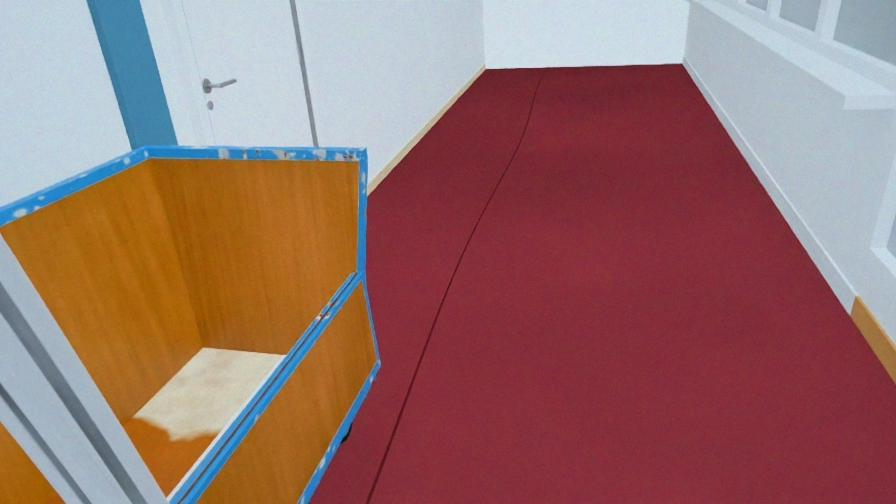

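Scene clock: 281.83 s.
Joint torques (N m): left_arm=[-5.29 2.46 1.22 -10.4 0.33 -4.19 0.62] | right_arm=[7.71 -5.41 -0.19 2.85 0.22 0.28 -0.2]
External joint torques (N m): left_arm=[-2.34 -0.65 -0.15 -3.64 0.04 -2.44 0.6] | right_arm=[-0.92 -0.34 0.41 -0.14 0.28 0.02 -0.19]
Motor temperatures (°C): left_arm=[35 33 33 38 43 40 41] | right_arm=[38 38 31 39 38 39 36]
Wrist force (N): left_arm=[-0.4 -14.4 0.0] | right_arm=[-4.0 -4.1 -12.4]
Wrist torque (N m): left_arm=[-0.28 -0.15 0.26] | right_arm=[0.07 -0.41 -0.33]
Wrist force, peak (N): left_arm=[-0.1 -14.8 -0.7] | right_arm=[-4.4 -4.1 -12.6]
move: done
base_odometry: x=-0.001 y=-0.690 heading=-1.565
lidar_m: 3.85 2.18 0.73 0.68 0.73 1.04 4.23 1.49 1.08 1.01 1.07 1.45
base_status: done (sent for 3.2 of 3.2 s)
joint_positions: torso_squat_rad=+0.350 torso_shift_rad=+0.000 torso_pitch_rad=+0.200 torso_yaw_rad=+0.000 left_shoulder_pitch_rad=+0.087 left_shoulder_roll_rad=+0.126 left_shoulder_yaw_rad=+0.043 left_elbow_rad=-1.083 left_forearm_roll_rad=-0.001 left_wrist_pitch_rad=-1.011 left_hand_roll_rad=-1.427 left_gripper_m=+0.030 right_shoulder_pitch_rad=+0.200 right_shoulder_roll_rad=-0.150 right_shoulder_yaw_rad=+0.014 right_elbow_rad=-0.220 right_forearm_roll_rad=+0.030 right_wrist_pitch_rad=-0.021 right_hand_roll_rad=+0.014 right_gripper_m=+0.100 head_pan_rad=+0.300 head_tilt_rad=+0.300
joint_status: not commanded
wheel_motors_off: 0
motor_effort: left_wheel=-10(50) right_wheel=+10(54)
chest: x=-0.1663 y=+0.0004 z=+1.2413 quat_wxyz=(+0.995, +0.000, +0.100, +0.000) (m; base frame)
left_hand: x=+0.1876 y=+0.2903 z=+0.9055 quat_wxyz=(+0.436, +0.557, -0.556, -0.436) (m; base frame)
right_hand: x=-0.3378 y=-0.3341 z=+0.5875 quat_wxyz=(+0.994, -0.075, +0.078, +0.019) (m; base frame)
pictures: none
No camera images: "cameras" was empty.

Scene clock: 285.83 s.
Joint torques (N m): left_arm=[-6.17 2.4 0.59 -10.25 0.13 -4.17 0.61] | right_arm=[7.52 -5.23 -0.12 2.74 -0.2 0.25 -0.09]
External joint torques (N m): left_arm=[-3.21 -0.71 -0.78 -3.5 -0.16 -2.42 0.6] | right_arm=[-1.11 -0.16 0.48 -0.25 -0.14 0 -0.08]
Motor temperatures (°C): left_arm=[35 33 33 38 43 40 41] | right_arm=[38 38 31 39 38 39 36]
Wrist force (N): left_arm=[0.0 -14.4 -0.1] | right_arm=[-4.0 -4.1 -12.1]
Wrist torque (N m): left_arm=[-0.35 -0.12 0.23] | right_arm=[0.05 -0.41 -0.34]
Wrist force, peak (N): left_arm=[-0.2 -14.8 0.0] | right_arm=[-4.2 -4.2 -12.8]
move: done
base_odometry: x=-0.001 y=-0.690 heading=-0.002
lidar_m: 0.68 0.72 0.99 4.29 1.49 1.06 1.01 1.06 1.45 3.78 2.19 0.72
base_status: done (sent for 2.23 of 2.23 s)
joint_positions: torso_squat_rad=+0.350 torso_shift_rad=+0.000 torso_pitch_rad=+0.200 torso_yaw_rad=+0.000 left_shoulder_pitch_rad=+0.087 left_shoulder_roll_rad=+0.126 left_shoulder_yaw_rad=+0.043 left_elbow_rad=-1.083 left_forearm_roll_rad=-0.001 left_wrist_pitch_rad=-1.011 left_hand_roll_rad=-1.427 left_gripper_m=+0.030 right_shoulder_pitch_rad=+0.200 right_shoulder_roll_rad=-0.150 right_shoulder_yaw_rad=+0.014 right_elbow_rad=-0.220 right_forearm_roll_rad=+0.030 right_wrist_pitch_rad=-0.021 right_hand_roll_rad=+0.014 right_gripper_m=+0.100 head_pan_rad=+0.100 head_tilt_rad=+0.300
joint_status: all done
wheel_motors_off: 0
motor_effort: left_wheel=+7(48) right_wheel=+15(45)
chest: x=-0.1663 y=+0.0004 z=+1.2413 quat_wxyz=(+0.995, +0.000, +0.100, +0.000) (m; base frame)
left_hand: x=+0.1876 y=+0.2903 z=+0.9055 quat_wxyz=(+0.436, +0.557, -0.556, -0.436) (m; base frame)
right_hand: x=-0.3378 y=-0.3341 z=+0.5875 quat_wxyz=(+0.994, -0.075, +0.078, +0.019) (m; base frame)
pictures: none
No camera images: "cameras" was empty.

Scene clock: 289.13 s.
Joint torques (N m): left_arm=[-6.33 2.4 0.6 -10.38 0.42 -4.42 0.36] | right_arm=[7.15 -5.15 0.08 2.29 0.08 0.3 -0.3]
External joint torques (N m): left_arm=[-3.36 -0.77 -0.78 -3.62 0.19 -2.65 0.41] | right_arm=[-1.48 -0.07 0.69 -0.7 0.14 0.04 -0.29]
Motor temperatures (°C): left_arm=[35 33 33 39 43 40 41] | right_arm=[38 38 31 39 38 39 36]
Wrist force (N): left_arm=[-15.5 0.0 0.6] | right_arm=[-3.9 -4.1 -12.4]
Wrist torque (N m): left_arm=[-0.28 -0.17 0.11] | right_arm=[0.05 -0.40 -0.34]
Wrist force, peak (N): left_arm=[-13.9 -7.4 0.2] | right_arm=[-4.0 -4.2 -12.5]
move: done
base_odometry: x=-0.262 y=-0.690 heading=-0.001
lidar_m: 0.94 0.99 1.70 3.23 1.11 0.80 0.75 0.80 1.07 2.84 2.54 0.99
base_status: done (sent for 1.3 of 1.3 s)
joint_positions: torso_squat_rad=+0.350 torso_shift_rad=+0.000 torso_pitch_rad=+0.200 torso_yaw_rad=+0.000 left_shoulder_pitch_rad=+0.087 left_shoulder_roll_rad=+0.126 left_shoulder_yaw_rad=+0.043 left_elbow_rad=-1.083 left_forearm_roll_rad=-0.001 left_wrist_pitch_rad=-1.011 left_hand_roll_rad=+0.130 left_gripper_m=+0.030 right_shoulder_pitch_rad=+0.200 right_shoulder_roll_rad=-0.150 right_shoulder_yaw_rad=+0.014 right_elbow_rad=-0.220 right_forearm_roll_rad=+0.030 right_wrist_pitch_rad=-0.021 right_hand_roll_rad=+0.014 right_gripper_m=+0.100 head_pan_rad=+0.100 head_tilt_rad=+0.300
joint_status: all done
wheel_motors_off: 0
motor_effort: left_wheel=+20(39) right_wheel=-16(48)
chest: x=-0.1664 y=+0.0004 z=+1.2413 quat_wxyz=(+0.995, +0.000, +0.100, +0.000) (m; base frame)
left_hand: x=+0.1875 y=+0.2903 z=+0.9054 quat_wxyz=(+0.617, +0.006, -0.787, -0.004) (m; base frame)
right_hand: x=-0.3379 y=-0.3341 z=+0.5875 quat_wxyz=(+0.994, -0.075, +0.078, +0.019) (m; base frame)
pictures: head_camera
camera_calibration:
head_camera: T_world_to_cam=[[0.0387488, -0.998954, -0.0242958, 0.0449765], [-0.437636, 0.00489253, -0.899139, 1.29927], [0.898317, 0.0454733, -0.436988, 0.661751], [0, 0, 0, 1]] pos_world=[-0.0275966, 0.00848064, 1.4585]

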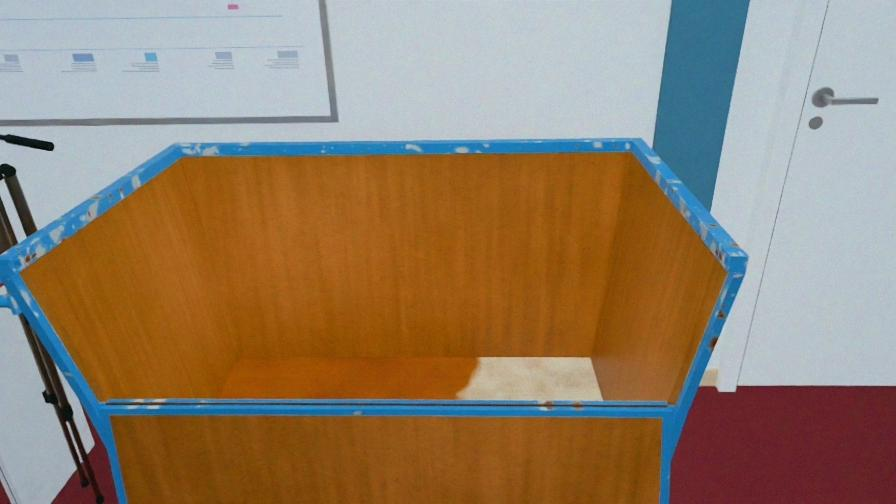

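Emit:
{"op": "move", "data": {
  "target": {"side":"left","x":0.37,"y":0.24,"z":0.87,"quat_wxyz":[0.9996,-0.0275,0,0.009]},
  "min_time_s": 3,
  "cameras": []
}}

Emit:
{"op": "move", "data": {
  "joints": {"torso_pitch_rad":0.9,"left_shoulder_pitch_rad":-1.85,"right_shoulder_pitch_rad":0.3,"head_pan_rad":0.1,"head_tilt_rad":0.1},
  "min_time_s": 3,
  "cameras": []
}}

Emit:
{"op": "move", "data": {
  "target": {"side":"left","x":0.44,"y":0.207,"z":0.85,"quat_wxyz":[0.9997,-0.02,0,0.007]},
  "min_time_s": 2,
  "cameras": []
}}

Emit:
{"op": "move", "data": {
  "base": {"x_m_s":0.25,"for_s":1.36},
  "cameras": ["head_camera","left_wrist_camera"]
}}

Scene clock: 297.20 s.
Joint torques (N m): left_arm=[-27.36 9.78 -0.55 -9.21 0.39 -0.86 -0.02] | right_arm=[7.55 -5.02 -0.79 2.67 0.05 0.2 -0.27]
External joint torques (N m): left_arm=[-5.83 1.55 -1.27 -1.75 0.29 -0.5 -0.01] | right_arm=[-1.08 0.05 -0.19 -0.33 0.11 -0.06 -0.26]
Motor temperatures (°C): left_arm=[36 33 33 39 43 40 41] | right_arm=[38 38 31 39 38 39 36]
Wrist force (N): left_arm=[-3.0 1.6 -18.0] | right_arm=[-4.0 -4.1 -12.3]
Wrist torque (N m): left_arm=[-0.15 -0.24 0.20] | right_arm=[0.05 -0.40 -0.34]
Wrist force, peak (N): left_arm=[-5.6 0.5 -18.1] | right_arm=[-4.3 -4.2 -12.6]
move: short
base_odometry: x=-0.262 y=-0.690 heading=-0.001
lidar_m: 0.95 1.00 1.70 3.21 1.09 0.78 0.75 0.79 1.07 2.85 2.55 0.99
base_status: not commanded
joint_positions: torso_squat_rad=+0.350 torso_shift_rad=+0.000 torso_pitch_rad=+0.200 torso_yaw_rad=+0.000 left_shoulder_pitch_rad=-1.210 left_shoulder_roll_rad=+0.318 left_shoulder_yaw_rad=+0.037 left_elbow_rad=-0.266 left_forearm_roll_rad=+0.356 left_wrist_pitch_rad=+1.134 left_hand_roll_rad=-0.010 left_gripper_m=+0.030 right_shoulder_pitch_rad=+0.200 right_shoulder_roll_rad=-0.150 right_shoulder_yaw_rad=+0.014 right_elbow_rad=-0.220 right_forearm_roll_rad=+0.030 right_wrist_pitch_rad=-0.021 right_hand_roll_rad=+0.014 right_gripper_m=+0.100 head_pan_rad=+0.100 head_tilt_rad=+0.300
joint_status: all done
wheel_motors_off: 0
motor_effort: left_wheel=+20(21) right_wheel=-20(22)
chest: x=-0.1664 y=+0.0004 z=+1.2413 quat_wxyz=(+0.995, +0.000, +0.100, +0.000) (m; base frame)
left_hand: x=+0.3684 y=+0.2399 z=+0.8694 quat_wxyz=(+0.997, -0.022, -0.070, +0.011) (m; base frame)
left_hand_status: short (checked arc, as near as the solve gets, planned for 3.0 s): 2 mm and 8.1 deg off. The place is met; only the turn is off.
right_hand: x=-0.3379 y=-0.3341 z=+0.5875 quat_wxyz=(+0.994, -0.075, +0.078, +0.019) (m; base frame)
pictures: none
No camera images: "cameras" was empty.

Scene clock: 300.53 s.
Joint torques (N m): left_arm=[-27.77 6.76 -1.09 -8.95 0.6 -0.47 -0.17] | right_arm=[24.88 -4.3 -0.13 9.06 0.02 1.41 -0.23]
External joint torques (N m): left_arm=[-6.52 1.88 -1.65 -1.71 0.31 -0.28 -0.17] | right_arm=[-0.92 0.11 0.66 -0.28 0.24 -0.17 -0.19]
Motor temperatures (°C): left_arm=[36 33 33 39 43 40 41] | right_arm=[38 38 31 39 38 39 36]
Wrist force (N): left_arm=[-2.0 3.0 -18.2] | right_arm=[0.2 -4.2 -9.7]
Wrist torque (N m): left_arm=[-0.23 -0.28 0.21] | right_arm=[0.04 -0.19 -0.27]
Wrist force, peak (N): left_arm=[-2.6 3.0 -19.0] | right_arm=[-3.9 -3.8 -12.5]
move: done
base_odometry: x=-0.261 y=-0.690 heading=-0.001
lidar_m: 0.93 0.99 1.69 3.24 1.11 0.80 0.74 0.80 1.08 2.84 2.55 0.99
base_status: not commanded
joint_positions: torso_squat_rad=+0.350 torso_shift_rad=+0.000 torso_pitch_rad=+0.900 torso_yaw_rad=+0.000 left_shoulder_pitch_rad=-1.848 left_shoulder_roll_rad=+0.319 left_shoulder_yaw_rad=+0.037 left_elbow_rad=-0.266 left_forearm_roll_rad=+0.356 left_wrist_pitch_rad=+1.134 left_hand_roll_rad=-0.010 left_gripper_m=+0.030 right_shoulder_pitch_rad=+0.300 right_shoulder_roll_rad=-0.150 right_shoulder_yaw_rad=+0.014 right_elbow_rad=-0.220 right_forearm_roll_rad=+0.030 right_wrist_pitch_rad=-0.021 right_hand_roll_rad=+0.014 right_gripper_m=+0.100 head_pan_rad=+0.100 head_tilt_rad=+0.100
joint_status: all done
wheel_motors_off: 0
motor_effort: left_wheel=+19(21) right_wheel=-18(22)
chest: x=+0.0146 y=+0.0004 z=+1.1303 quat_wxyz=(+0.900, +0.000, +0.435, +0.000) (m; base frame)
left_hand: x=+0.5406 y=+0.0964 z=+0.6878 quat_wxyz=(+0.993, -0.084, -0.019, -0.075) (m; base frame)
right_hand: x=-0.5786 y=-0.3315 z=+0.8035 quat_wxyz=(+0.886, -0.070, +0.458, +0.031) (m; base frame)
pictures: none
No camera images: "cameras" was empty.

Scene clock: 303.07 s.
Joint torques (N m): left_arm=[-19.16 9.29 11.77 -1.96 0.08 -0.3 -0.07] | right_arm=[24.47 -4.01 -1.11 9.15 0.04 1.62 -0.35]
External joint torques (N m): left_arm=[-4.31 0.59 2.29 -0.73 0 -0.21 -0.06] | right_arm=[-1.33 0.39 -0.32 -0.19 0.25 0.04 -0.31]
Motor temperatures (°C): left_arm=[36 33 33 39 43 40 41] | right_arm=[38 38 31 39 38 39 36]
Wrist force (N): left_arm=[-0.7 1.0 -18.6] | right_arm=[0.1 -4.2 -9.5]
Wrist torque (N m): left_arm=[-0.26 -0.24 0.22] | right_arm=[0.04 -0.19 -0.27]
Wrist force, peak (N): left_arm=[-5.2 1.3 -20.7] | right_arm=[0.4 -4.4 -10.1]
move: done
base_odometry: x=-0.261 y=-0.690 heading=-0.001
lidar_m: 0.94 0.99 1.70 3.23 1.10 0.80 0.75 0.79 1.07 2.83 2.54 1.00
base_status: not commanded
joint_positions: torso_squat_rad=+0.350 torso_shift_rad=+0.000 torso_pitch_rad=+0.901 torso_yaw_rad=+0.000 left_shoulder_pitch_rad=-1.864 left_shoulder_roll_rad=+1.376 left_shoulder_yaw_rad=-1.163 left_elbow_rad=-1.815 left_forearm_roll_rad=+1.419 left_wrist_pitch_rad=+1.327 left_hand_roll_rad=+0.993 left_gripper_m=+0.030 right_shoulder_pitch_rad=+0.300 right_shoulder_roll_rad=-0.150 right_shoulder_yaw_rad=+0.014 right_elbow_rad=-0.220 right_forearm_roll_rad=+0.030 right_wrist_pitch_rad=-0.021 right_hand_roll_rad=+0.014 right_gripper_m=+0.100 head_pan_rad=+0.100 head_tilt_rad=+0.100
joint_status: all done
wheel_motors_off: 0
motor_effort: left_wheel=+14(18) right_wheel=-16(19)
chest: x=+0.0146 y=+0.0004 z=+1.1303 quat_wxyz=(+0.900, +0.000, +0.435, +0.000) (m; base frame)
left_hand: x=+0.4394 y=+0.2068 z=+0.8498 quat_wxyz=(+1.000, -0.022, +0.003, +0.006) (m; base frame)
left_hand_status: reached (checked arc, planned for 2.0 s): 1 mm and 0.4 deg off.
right_hand: x=-0.5787 y=-0.3314 z=+0.8036 quat_wxyz=(+0.886, -0.070, +0.458, +0.031) (m; base frame)
pictures: none
No camera images: "cameras" was empty.

Scene clock: 305.50 s.
Joint torques (N m): left_arm=[-19.88 9.24 11.4 -2 0.25 -0.38 0.03] | right_arm=[24.62 -4.58 -0.39 9.41 -0.11 1.71 -0.27]
External joint torques (N m): left_arm=[-5.02 0.54 1.92 -0.77 0.17 -0.26 0.03] | right_arm=[-1.18 -0.17 0.4 0.07 0.11 0.12 -0.23]
Motor temperatures (°C): left_arm=[37 33 33 39 43 40 41] | right_arm=[38 38 31 39 38 39 36]
Wrist force (N): left_arm=[-0.8 1.5 -18.5] | right_arm=[0.1 -4.2 -9.8]
Wrist torque (N m): left_arm=[-0.15 -0.25 0.26] | right_arm=[0.03 -0.20 -0.28]
Wrist force, peak (N): left_arm=[-1.5 1.5 -19.0] | right_arm=[0.0 -4.1 -10.1]
move: done
base_odometry: x=+0.080 y=-0.690 heading=+0.000
lidar_m: 0.60 0.64 0.88 4.62 1.61 1.15 1.09 1.13 1.54 4.13 2.05 0.63
base_status: done (sent for 1.37 of 1.37 s)
joint_positions: torso_squat_rad=+0.350 torso_shift_rad=+0.000 torso_pitch_rad=+0.901 torso_yaw_rad=+0.000 left_shoulder_pitch_rad=-1.864 left_shoulder_roll_rad=+1.376 left_shoulder_yaw_rad=-1.162 left_elbow_rad=-1.815 left_forearm_roll_rad=+1.419 left_wrist_pitch_rad=+1.327 left_hand_roll_rad=+0.993 left_gripper_m=+0.030 right_shoulder_pitch_rad=+0.300 right_shoulder_roll_rad=-0.150 right_shoulder_yaw_rad=+0.014 right_elbow_rad=-0.220 right_forearm_roll_rad=+0.030 right_wrist_pitch_rad=-0.021 right_hand_roll_rad=+0.014 right_gripper_m=+0.100 head_pan_rad=+0.100 head_tilt_rad=+0.100
joint_status: not commanded
wheel_motors_off: 0
motor_effort: left_wheel=+6(40) right_wheel=-12(46)
chest: x=+0.0146 y=+0.0004 z=+1.1303 quat_wxyz=(+0.900, +0.000, +0.435, +0.000) (m; base frame)
left_hand: x=+0.4394 y=+0.2068 z=+0.8498 quat_wxyz=(+1.000, -0.022, +0.003, +0.006) (m; base frame)
right_hand: x=-0.5787 y=-0.3314 z=+0.8037 quat_wxyz=(+0.886, -0.070, +0.458, +0.031) (m; base frame)
pictures: head_camera, left_wrist_camera
camera_calibration:
head_camera: T_world_to_cam=[[0.00796486, -0.998519, -0.053815, 0.0711638], [-0.815693, 0.0246425, -0.57796, 0.92286], [0.57843, 0.0484999, -0.814289, 0.841653], [0, 0, 0, 1]] pos_world=[0.265366, 0.00749668, 1.22255]
left_wrist_camera: T_world_to_cam=[[0.999035, 0.0339863, 0.027815, -0.470312], [0.0148917, -0.857978, 0.513471, -0.233556], [0.0413156, -0.512561, -0.857656, 0.895479], [0, 0, 0, 1]] pos_world=[0.436339, 0.274586, 0.901018]

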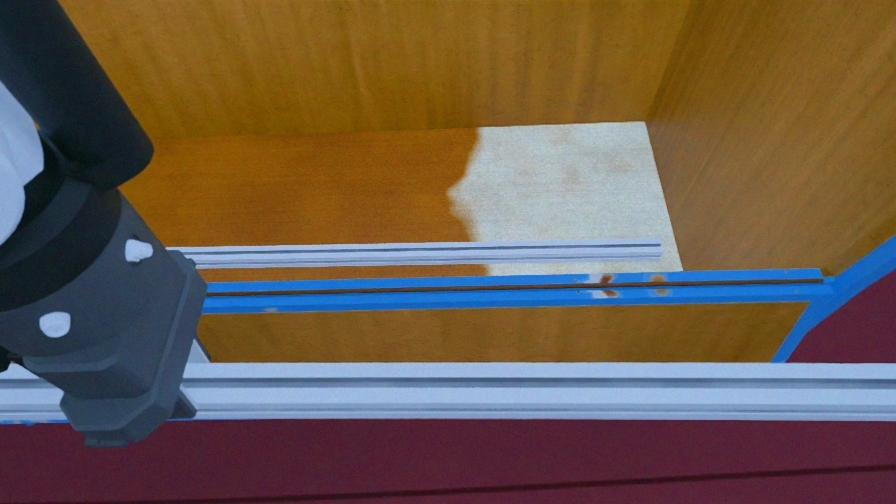

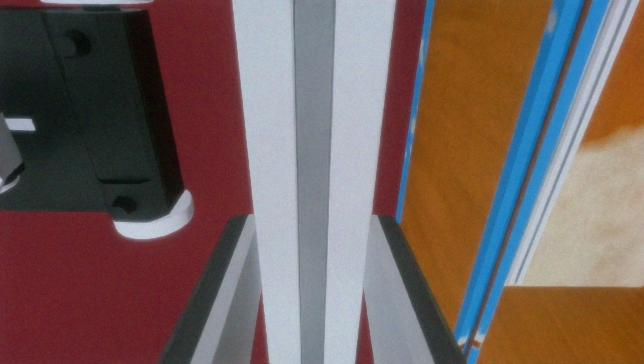

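Emit:
{"op": "move", "data": {
  "target": {"side":"left","x":0.39,"y":0.22,"z":0.85,"quat_wxyz":[0.9994,-0.034,0,0.007]},
  "min_time_s": 1,
  "cameras": []
}}

Emit:
{"op": "move", "data": {
  "base": {"x_m_s":0.2,"for_s":2.25},
  "cameras": []
}}

Emit:
{"op": "move", "data": {
  "joints": {"torso_squat_rad":0.55,"torso_pitch_rad":1.0,"torso_shift_rad":0.1,"head_pan_rad":0,"head_tilt_rad":0.6},
  "cameras": []
}}

Emit:
{"op": "move", "data": {
  "target": {"side":"left","x":0.39,"y":0.235,"z":0.52,"quat_wxyz":[0.9994,-0.034,0,0.007]},
  "min_time_s": 3,
  "cameras": ["head_camera","left_wrist_camera"]
}}

Scene clock: 311.40 s.
Joint torques (N m): left_arm=[-15.21 9.81 9.61 -2.45 -0.25 -0.38 0.39] | right_arm=[24.62 -4.49 -0.21 9.19 -0.06 1.72 -0.37]
External joint torques (N m): left_arm=[-3.04 0.65 0.71 -1.1 -0.34 -0.22 0.39] | right_arm=[-1.18 -0.08 0.58 -0.16 0.16 0.14 -0.32]
Motor temperatures (°C): left_arm=[37 34 34 38 43 39 41] | right_arm=[38 38 31 39 38 39 36]
Wrist force (N): left_arm=[-0.9 1.3 -18.5] | right_arm=[0.2 -4.1 -9.6]
Wrist torque (N m): left_arm=[-0.17 -0.25 0.29] | right_arm=[0.02 -0.19 -0.27]
Wrist force, peak (N): left_arm=[-1.2 1.8 -19.4] | right_arm=[-0.1 -4.2 -10.1]
move: done
base_odometry: x=+0.080 y=-0.690 heading=+0.000
lidar_m: 0.60 0.63 0.88 4.65 1.59 1.14 1.09 1.14 1.56 4.12 2.06 0.63
base_status: not commanded
joint_positions: torso_squat_rad=+0.350 torso_shift_rad=+0.000 torso_pitch_rad=+0.901 torso_yaw_rad=+0.000 left_shoulder_pitch_rad=-1.781 left_shoulder_roll_rad=+1.533 left_shoulder_yaw_rad=-1.169 left_elbow_rad=-2.053 left_forearm_roll_rad=+1.402 left_wrist_pitch_rad=+1.234 left_hand_roll_rad=+1.086 left_gripper_m=+0.030 right_shoulder_pitch_rad=+0.300 right_shoulder_roll_rad=-0.150 right_shoulder_yaw_rad=+0.014 right_elbow_rad=-0.220 right_forearm_roll_rad=+0.030 right_wrist_pitch_rad=-0.021 right_hand_roll_rad=+0.014 right_gripper_m=+0.100 head_pan_rad=+0.100 head_tilt_rad=+0.100
joint_status: all done
wheel_motors_off: 0
motor_effort: left_wheel=+6(7) right_wheel=-12(15)
chest: x=+0.0146 y=+0.0004 z=+1.1303 quat_wxyz=(+0.900, +0.000, +0.435, +0.000) (m; base frame)
left_hand: x=+0.3894 y=+0.2198 z=+0.8498 quat_wxyz=(+0.999, -0.034, +0.002, +0.006) (m; base frame)
left_hand_status: reached (checked arc, planned for 1.0 s): 1 mm and 0.3 deg off.
right_hand: x=-0.5787 y=-0.3314 z=+0.8037 quat_wxyz=(+0.886, -0.070, +0.458, +0.031) (m; base frame)
pictures: none
No camera images: "cameras" was empty.

Scene clock: 314.70 s.
Joint torques (N m): left_arm=[-15.34 10.15 9.64 -2.2 0.29 -0.36 0.44] | right_arm=[24.15 -4.26 -0.62 9.23 0.11 1.59 -0.4]
External joint torques (N m): left_arm=[-3.17 0.99 0.75 -0.86 0.2 -0.21 0.44] | right_arm=[-1.65 0.14 0.16 -0.12 0.33 0.01 -0.36]
Motor temperatures (°C): left_arm=[37 34 34 38 43 39 41] | right_arm=[39 38 31 39 38 40 36]
Wrist force (N): left_arm=[-0.7 1.2 -18.7] | right_arm=[0.1 -4.2 -9.7]
Wrist torque (N m): left_arm=[-0.13 -0.24 0.24] | right_arm=[0.03 -0.20 -0.27]
Wrist force, peak (N): left_arm=[-1.4 1.2 -19.6] | right_arm=[-0.2 -4.2 -10.2]
move: done
base_odometry: x=+0.534 y=-0.690 heading=+0.000
lidar_m: 0.15 0.16 0.22 0.66 2.24 1.62 1.55 1.62 2.21 4.12 0.23 0.17
base_status: done (sent for 2.27 of 2.27 s)
joint_positions: torso_squat_rad=+0.350 torso_shift_rad=+0.000 torso_pitch_rad=+0.901 torso_yaw_rad=+0.000 left_shoulder_pitch_rad=-1.781 left_shoulder_roll_rad=+1.533 left_shoulder_yaw_rad=-1.169 left_elbow_rad=-2.053 left_forearm_roll_rad=+1.402 left_wrist_pitch_rad=+1.234 left_hand_roll_rad=+1.086 left_gripper_m=+0.030 right_shoulder_pitch_rad=+0.300 right_shoulder_roll_rad=-0.150 right_shoulder_yaw_rad=+0.014 right_elbow_rad=-0.220 right_forearm_roll_rad=+0.030 right_wrist_pitch_rad=-0.021 right_hand_roll_rad=+0.014 right_gripper_m=+0.100 head_pan_rad=+0.100 head_tilt_rad=+0.100
joint_status: not commanded
wheel_motors_off: 0
motor_effort: left_wheel=+7(38) right_wheel=-9(19)
chest: x=+0.0146 y=+0.0004 z=+1.1303 quat_wxyz=(+0.900, +0.000, +0.435, +0.000) (m; base frame)
left_hand: x=+0.3894 y=+0.2198 z=+0.8498 quat_wxyz=(+0.999, -0.034, +0.002, +0.006) (m; base frame)
right_hand: x=-0.5787 y=-0.3314 z=+0.8037 quat_wxyz=(+0.886, -0.070, +0.458, +0.031) (m; base frame)
pictures: none
No camera images: "cameras" was empty.

Scene clock: 316.20 s.
Joint torques (N m): left_arm=[-14.16 9.7 9.12 -2.83 0.44 -0.17 0.18] | right_arm=[25.53 -4.06 -0.42 9.9 0.03 1.77 -0.36]
External joint torques (N m): left_arm=[-2.73 0.26 0.71 -0.82 0.19 -0.11 0.18] | right_arm=[-1.47 0.03 0.35 0.1 0.27 0.07 -0.32]
Motor temperatures (°C): left_arm=[37 34 34 38 43 39 41] | right_arm=[39 38 31 39 38 40 36]
Wrist force (N): left_arm=[0.5 1.1 -18.5] | right_arm=[0.6 -4.2 -9.4]
Wrist torque (N m): left_arm=[-0.24 -0.27 0.26] | right_arm=[0.08 -0.15 -0.27]
Wrist force, peak (N): left_arm=[0.8 1.3 -19.7] | right_arm=[0.1 -4.4 -10.0]
move: done
base_odometry: x=+0.534 y=-0.690 heading=+0.000
lidar_m: 0.14 0.15 0.22 0.66 2.26 1.62 1.55 1.61 2.19 4.12 0.25 0.16
base_status: not commanded
joint_positions: torso_squat_rad=+0.550 torso_shift_rad=+0.100 torso_pitch_rad=+1.001 torso_yaw_rad=+0.000 left_shoulder_pitch_rad=-1.781 left_shoulder_roll_rad=+1.533 left_shoulder_yaw_rad=-1.169 left_elbow_rad=-2.053 left_forearm_roll_rad=+1.402 left_wrist_pitch_rad=+1.234 left_hand_roll_rad=+1.086 left_gripper_m=+0.030 right_shoulder_pitch_rad=+0.300 right_shoulder_roll_rad=-0.150 right_shoulder_yaw_rad=+0.014 right_elbow_rad=-0.220 right_forearm_roll_rad=+0.030 right_wrist_pitch_rad=-0.021 right_hand_roll_rad=+0.014 right_gripper_m=+0.100 head_pan_rad=+0.000 head_tilt_rad=+0.600
joint_status: all done
wheel_motors_off: 0
motor_effort: left_wheel=+5(11) right_wheel=-11(12)
chest: x=+0.0922 y=+0.0004 z=+1.0413 quat_wxyz=(+0.877, +0.000, +0.480, +0.000) (m; base frame)
left_hand: x=+0.4371 y=+0.2198 z=+0.7248 quat_wxyz=(+0.998, -0.033, +0.052, +0.008) (m; base frame)
right_hand: x=-0.5308 y=-0.3314 z=+0.7756 quat_wxyz=(+0.862, -0.068, +0.501, +0.034) (m; base frame)
pictures: none
No camera images: "cameras" was empty.

Scene clock: 319.53 s.
Joint torques (N m): left_arm=[-10.64 8.64 5.59 -4.35 -0.36 -0.42 0.58] | right_arm=[25.23 -4.4 -0.43 10.01 0.1 1.66 -0.14]
External joint torques (N m): left_arm=[-1.52 -1.03 0.17 -0.93 -0.42 -0.26 0.58] | right_arm=[-1.77 -0.32 0.34 0.22 0.33 -0.04 -0.09]
Motor temperatures (°C): left_arm=[37 34 34 38 43 39 41] | right_arm=[39 38 31 40 38 40 36]
Wrist force (N): left_arm=[-0.7 1.3 -18.9] | right_arm=[0.4 -4.0 -9.3]
Wrist torque (N m): left_arm=[-0.07 -0.12 0.22] | right_arm=[0.04 -0.18 -0.26]
Wrist force, peak (N): left_arm=[-1.0 1.5 -19.1] | right_arm=[0.4 -4.1 -9.6]
move: done
base_odometry: x=+0.534 y=-0.690 heading=+0.000
lidar_m: 0.13 0.16 0.22 0.66 2.24 1.63 1.54 1.61 2.20 4.11 0.24 0.17
base_status: not commanded
joint_positions: torso_squat_rad=+0.550 torso_shift_rad=+0.100 torso_pitch_rad=+1.001 torso_yaw_rad=+0.000 left_shoulder_pitch_rad=-1.449 left_shoulder_roll_rad=+1.214 left_shoulder_yaw_rad=-1.393 left_elbow_rad=-1.653 left_forearm_roll_rad=+0.853 left_wrist_pitch_rad=+0.761 left_hand_roll_rad=+1.210 left_gripper_m=+0.030 right_shoulder_pitch_rad=+0.300 right_shoulder_roll_rad=-0.150 right_shoulder_yaw_rad=+0.014 right_elbow_rad=-0.220 right_forearm_roll_rad=+0.030 right_wrist_pitch_rad=-0.021 right_hand_roll_rad=+0.014 right_gripper_m=+0.100 head_pan_rad=+0.000 head_tilt_rad=+0.600
joint_status: all done
wheel_motors_off: 0
motor_effort: left_wheel=+5(6) right_wheel=-9(12)
chest: x=+0.0922 y=+0.0004 z=+1.0413 quat_wxyz=(+0.877, +0.000, +0.480, +0.000) (m; base frame)
left_hand: x=+0.3895 y=+0.2353 z=+0.5207 quat_wxyz=(+0.999, -0.033, -0.001, +0.007) (m; base frame)
left_hand_status: reached (checked arc, planned for 3.0 s): 1 mm and 0.1 deg off.
right_hand: x=-0.5308 y=-0.3314 z=+0.7756 quat_wxyz=(+0.862, -0.068, +0.501, +0.034) (m; base frame)
pictures: head_camera, left_wrist_camera
camera_calibration:
head_camera: T_world_to_cam=[[-0.0310723, -0.998209, 0.0511129, -0.0433065], [-0.999359, 0.0301174, -0.0193481, 0.350933], [0.0177741, -0.0516813, -0.998505, 1.06552], [0, 0, 0, 1]] pos_world=[0.330424, 0.00126949, 1.07293]
left_wrist_camera: T_world_to_cam=[[0.998739, 0.037462, 0.0334067, -0.415813], [0.0138667, -0.845582, 0.533665, -0.0523401], [0.0482403, -0.532529, -0.845036, 0.62533], [0, 0, 0, 1]] pos_world=[0.385848, 0.304326, 0.570249]

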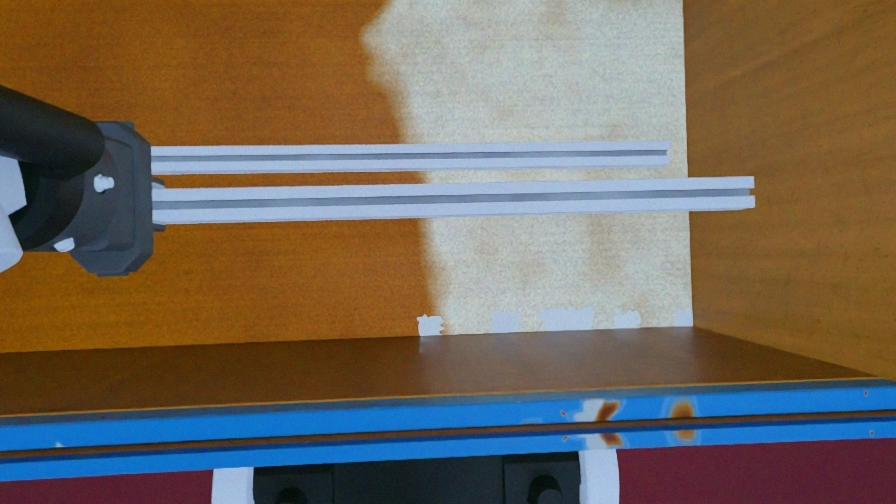

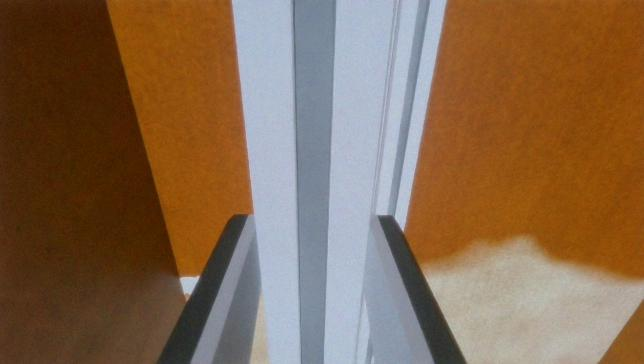

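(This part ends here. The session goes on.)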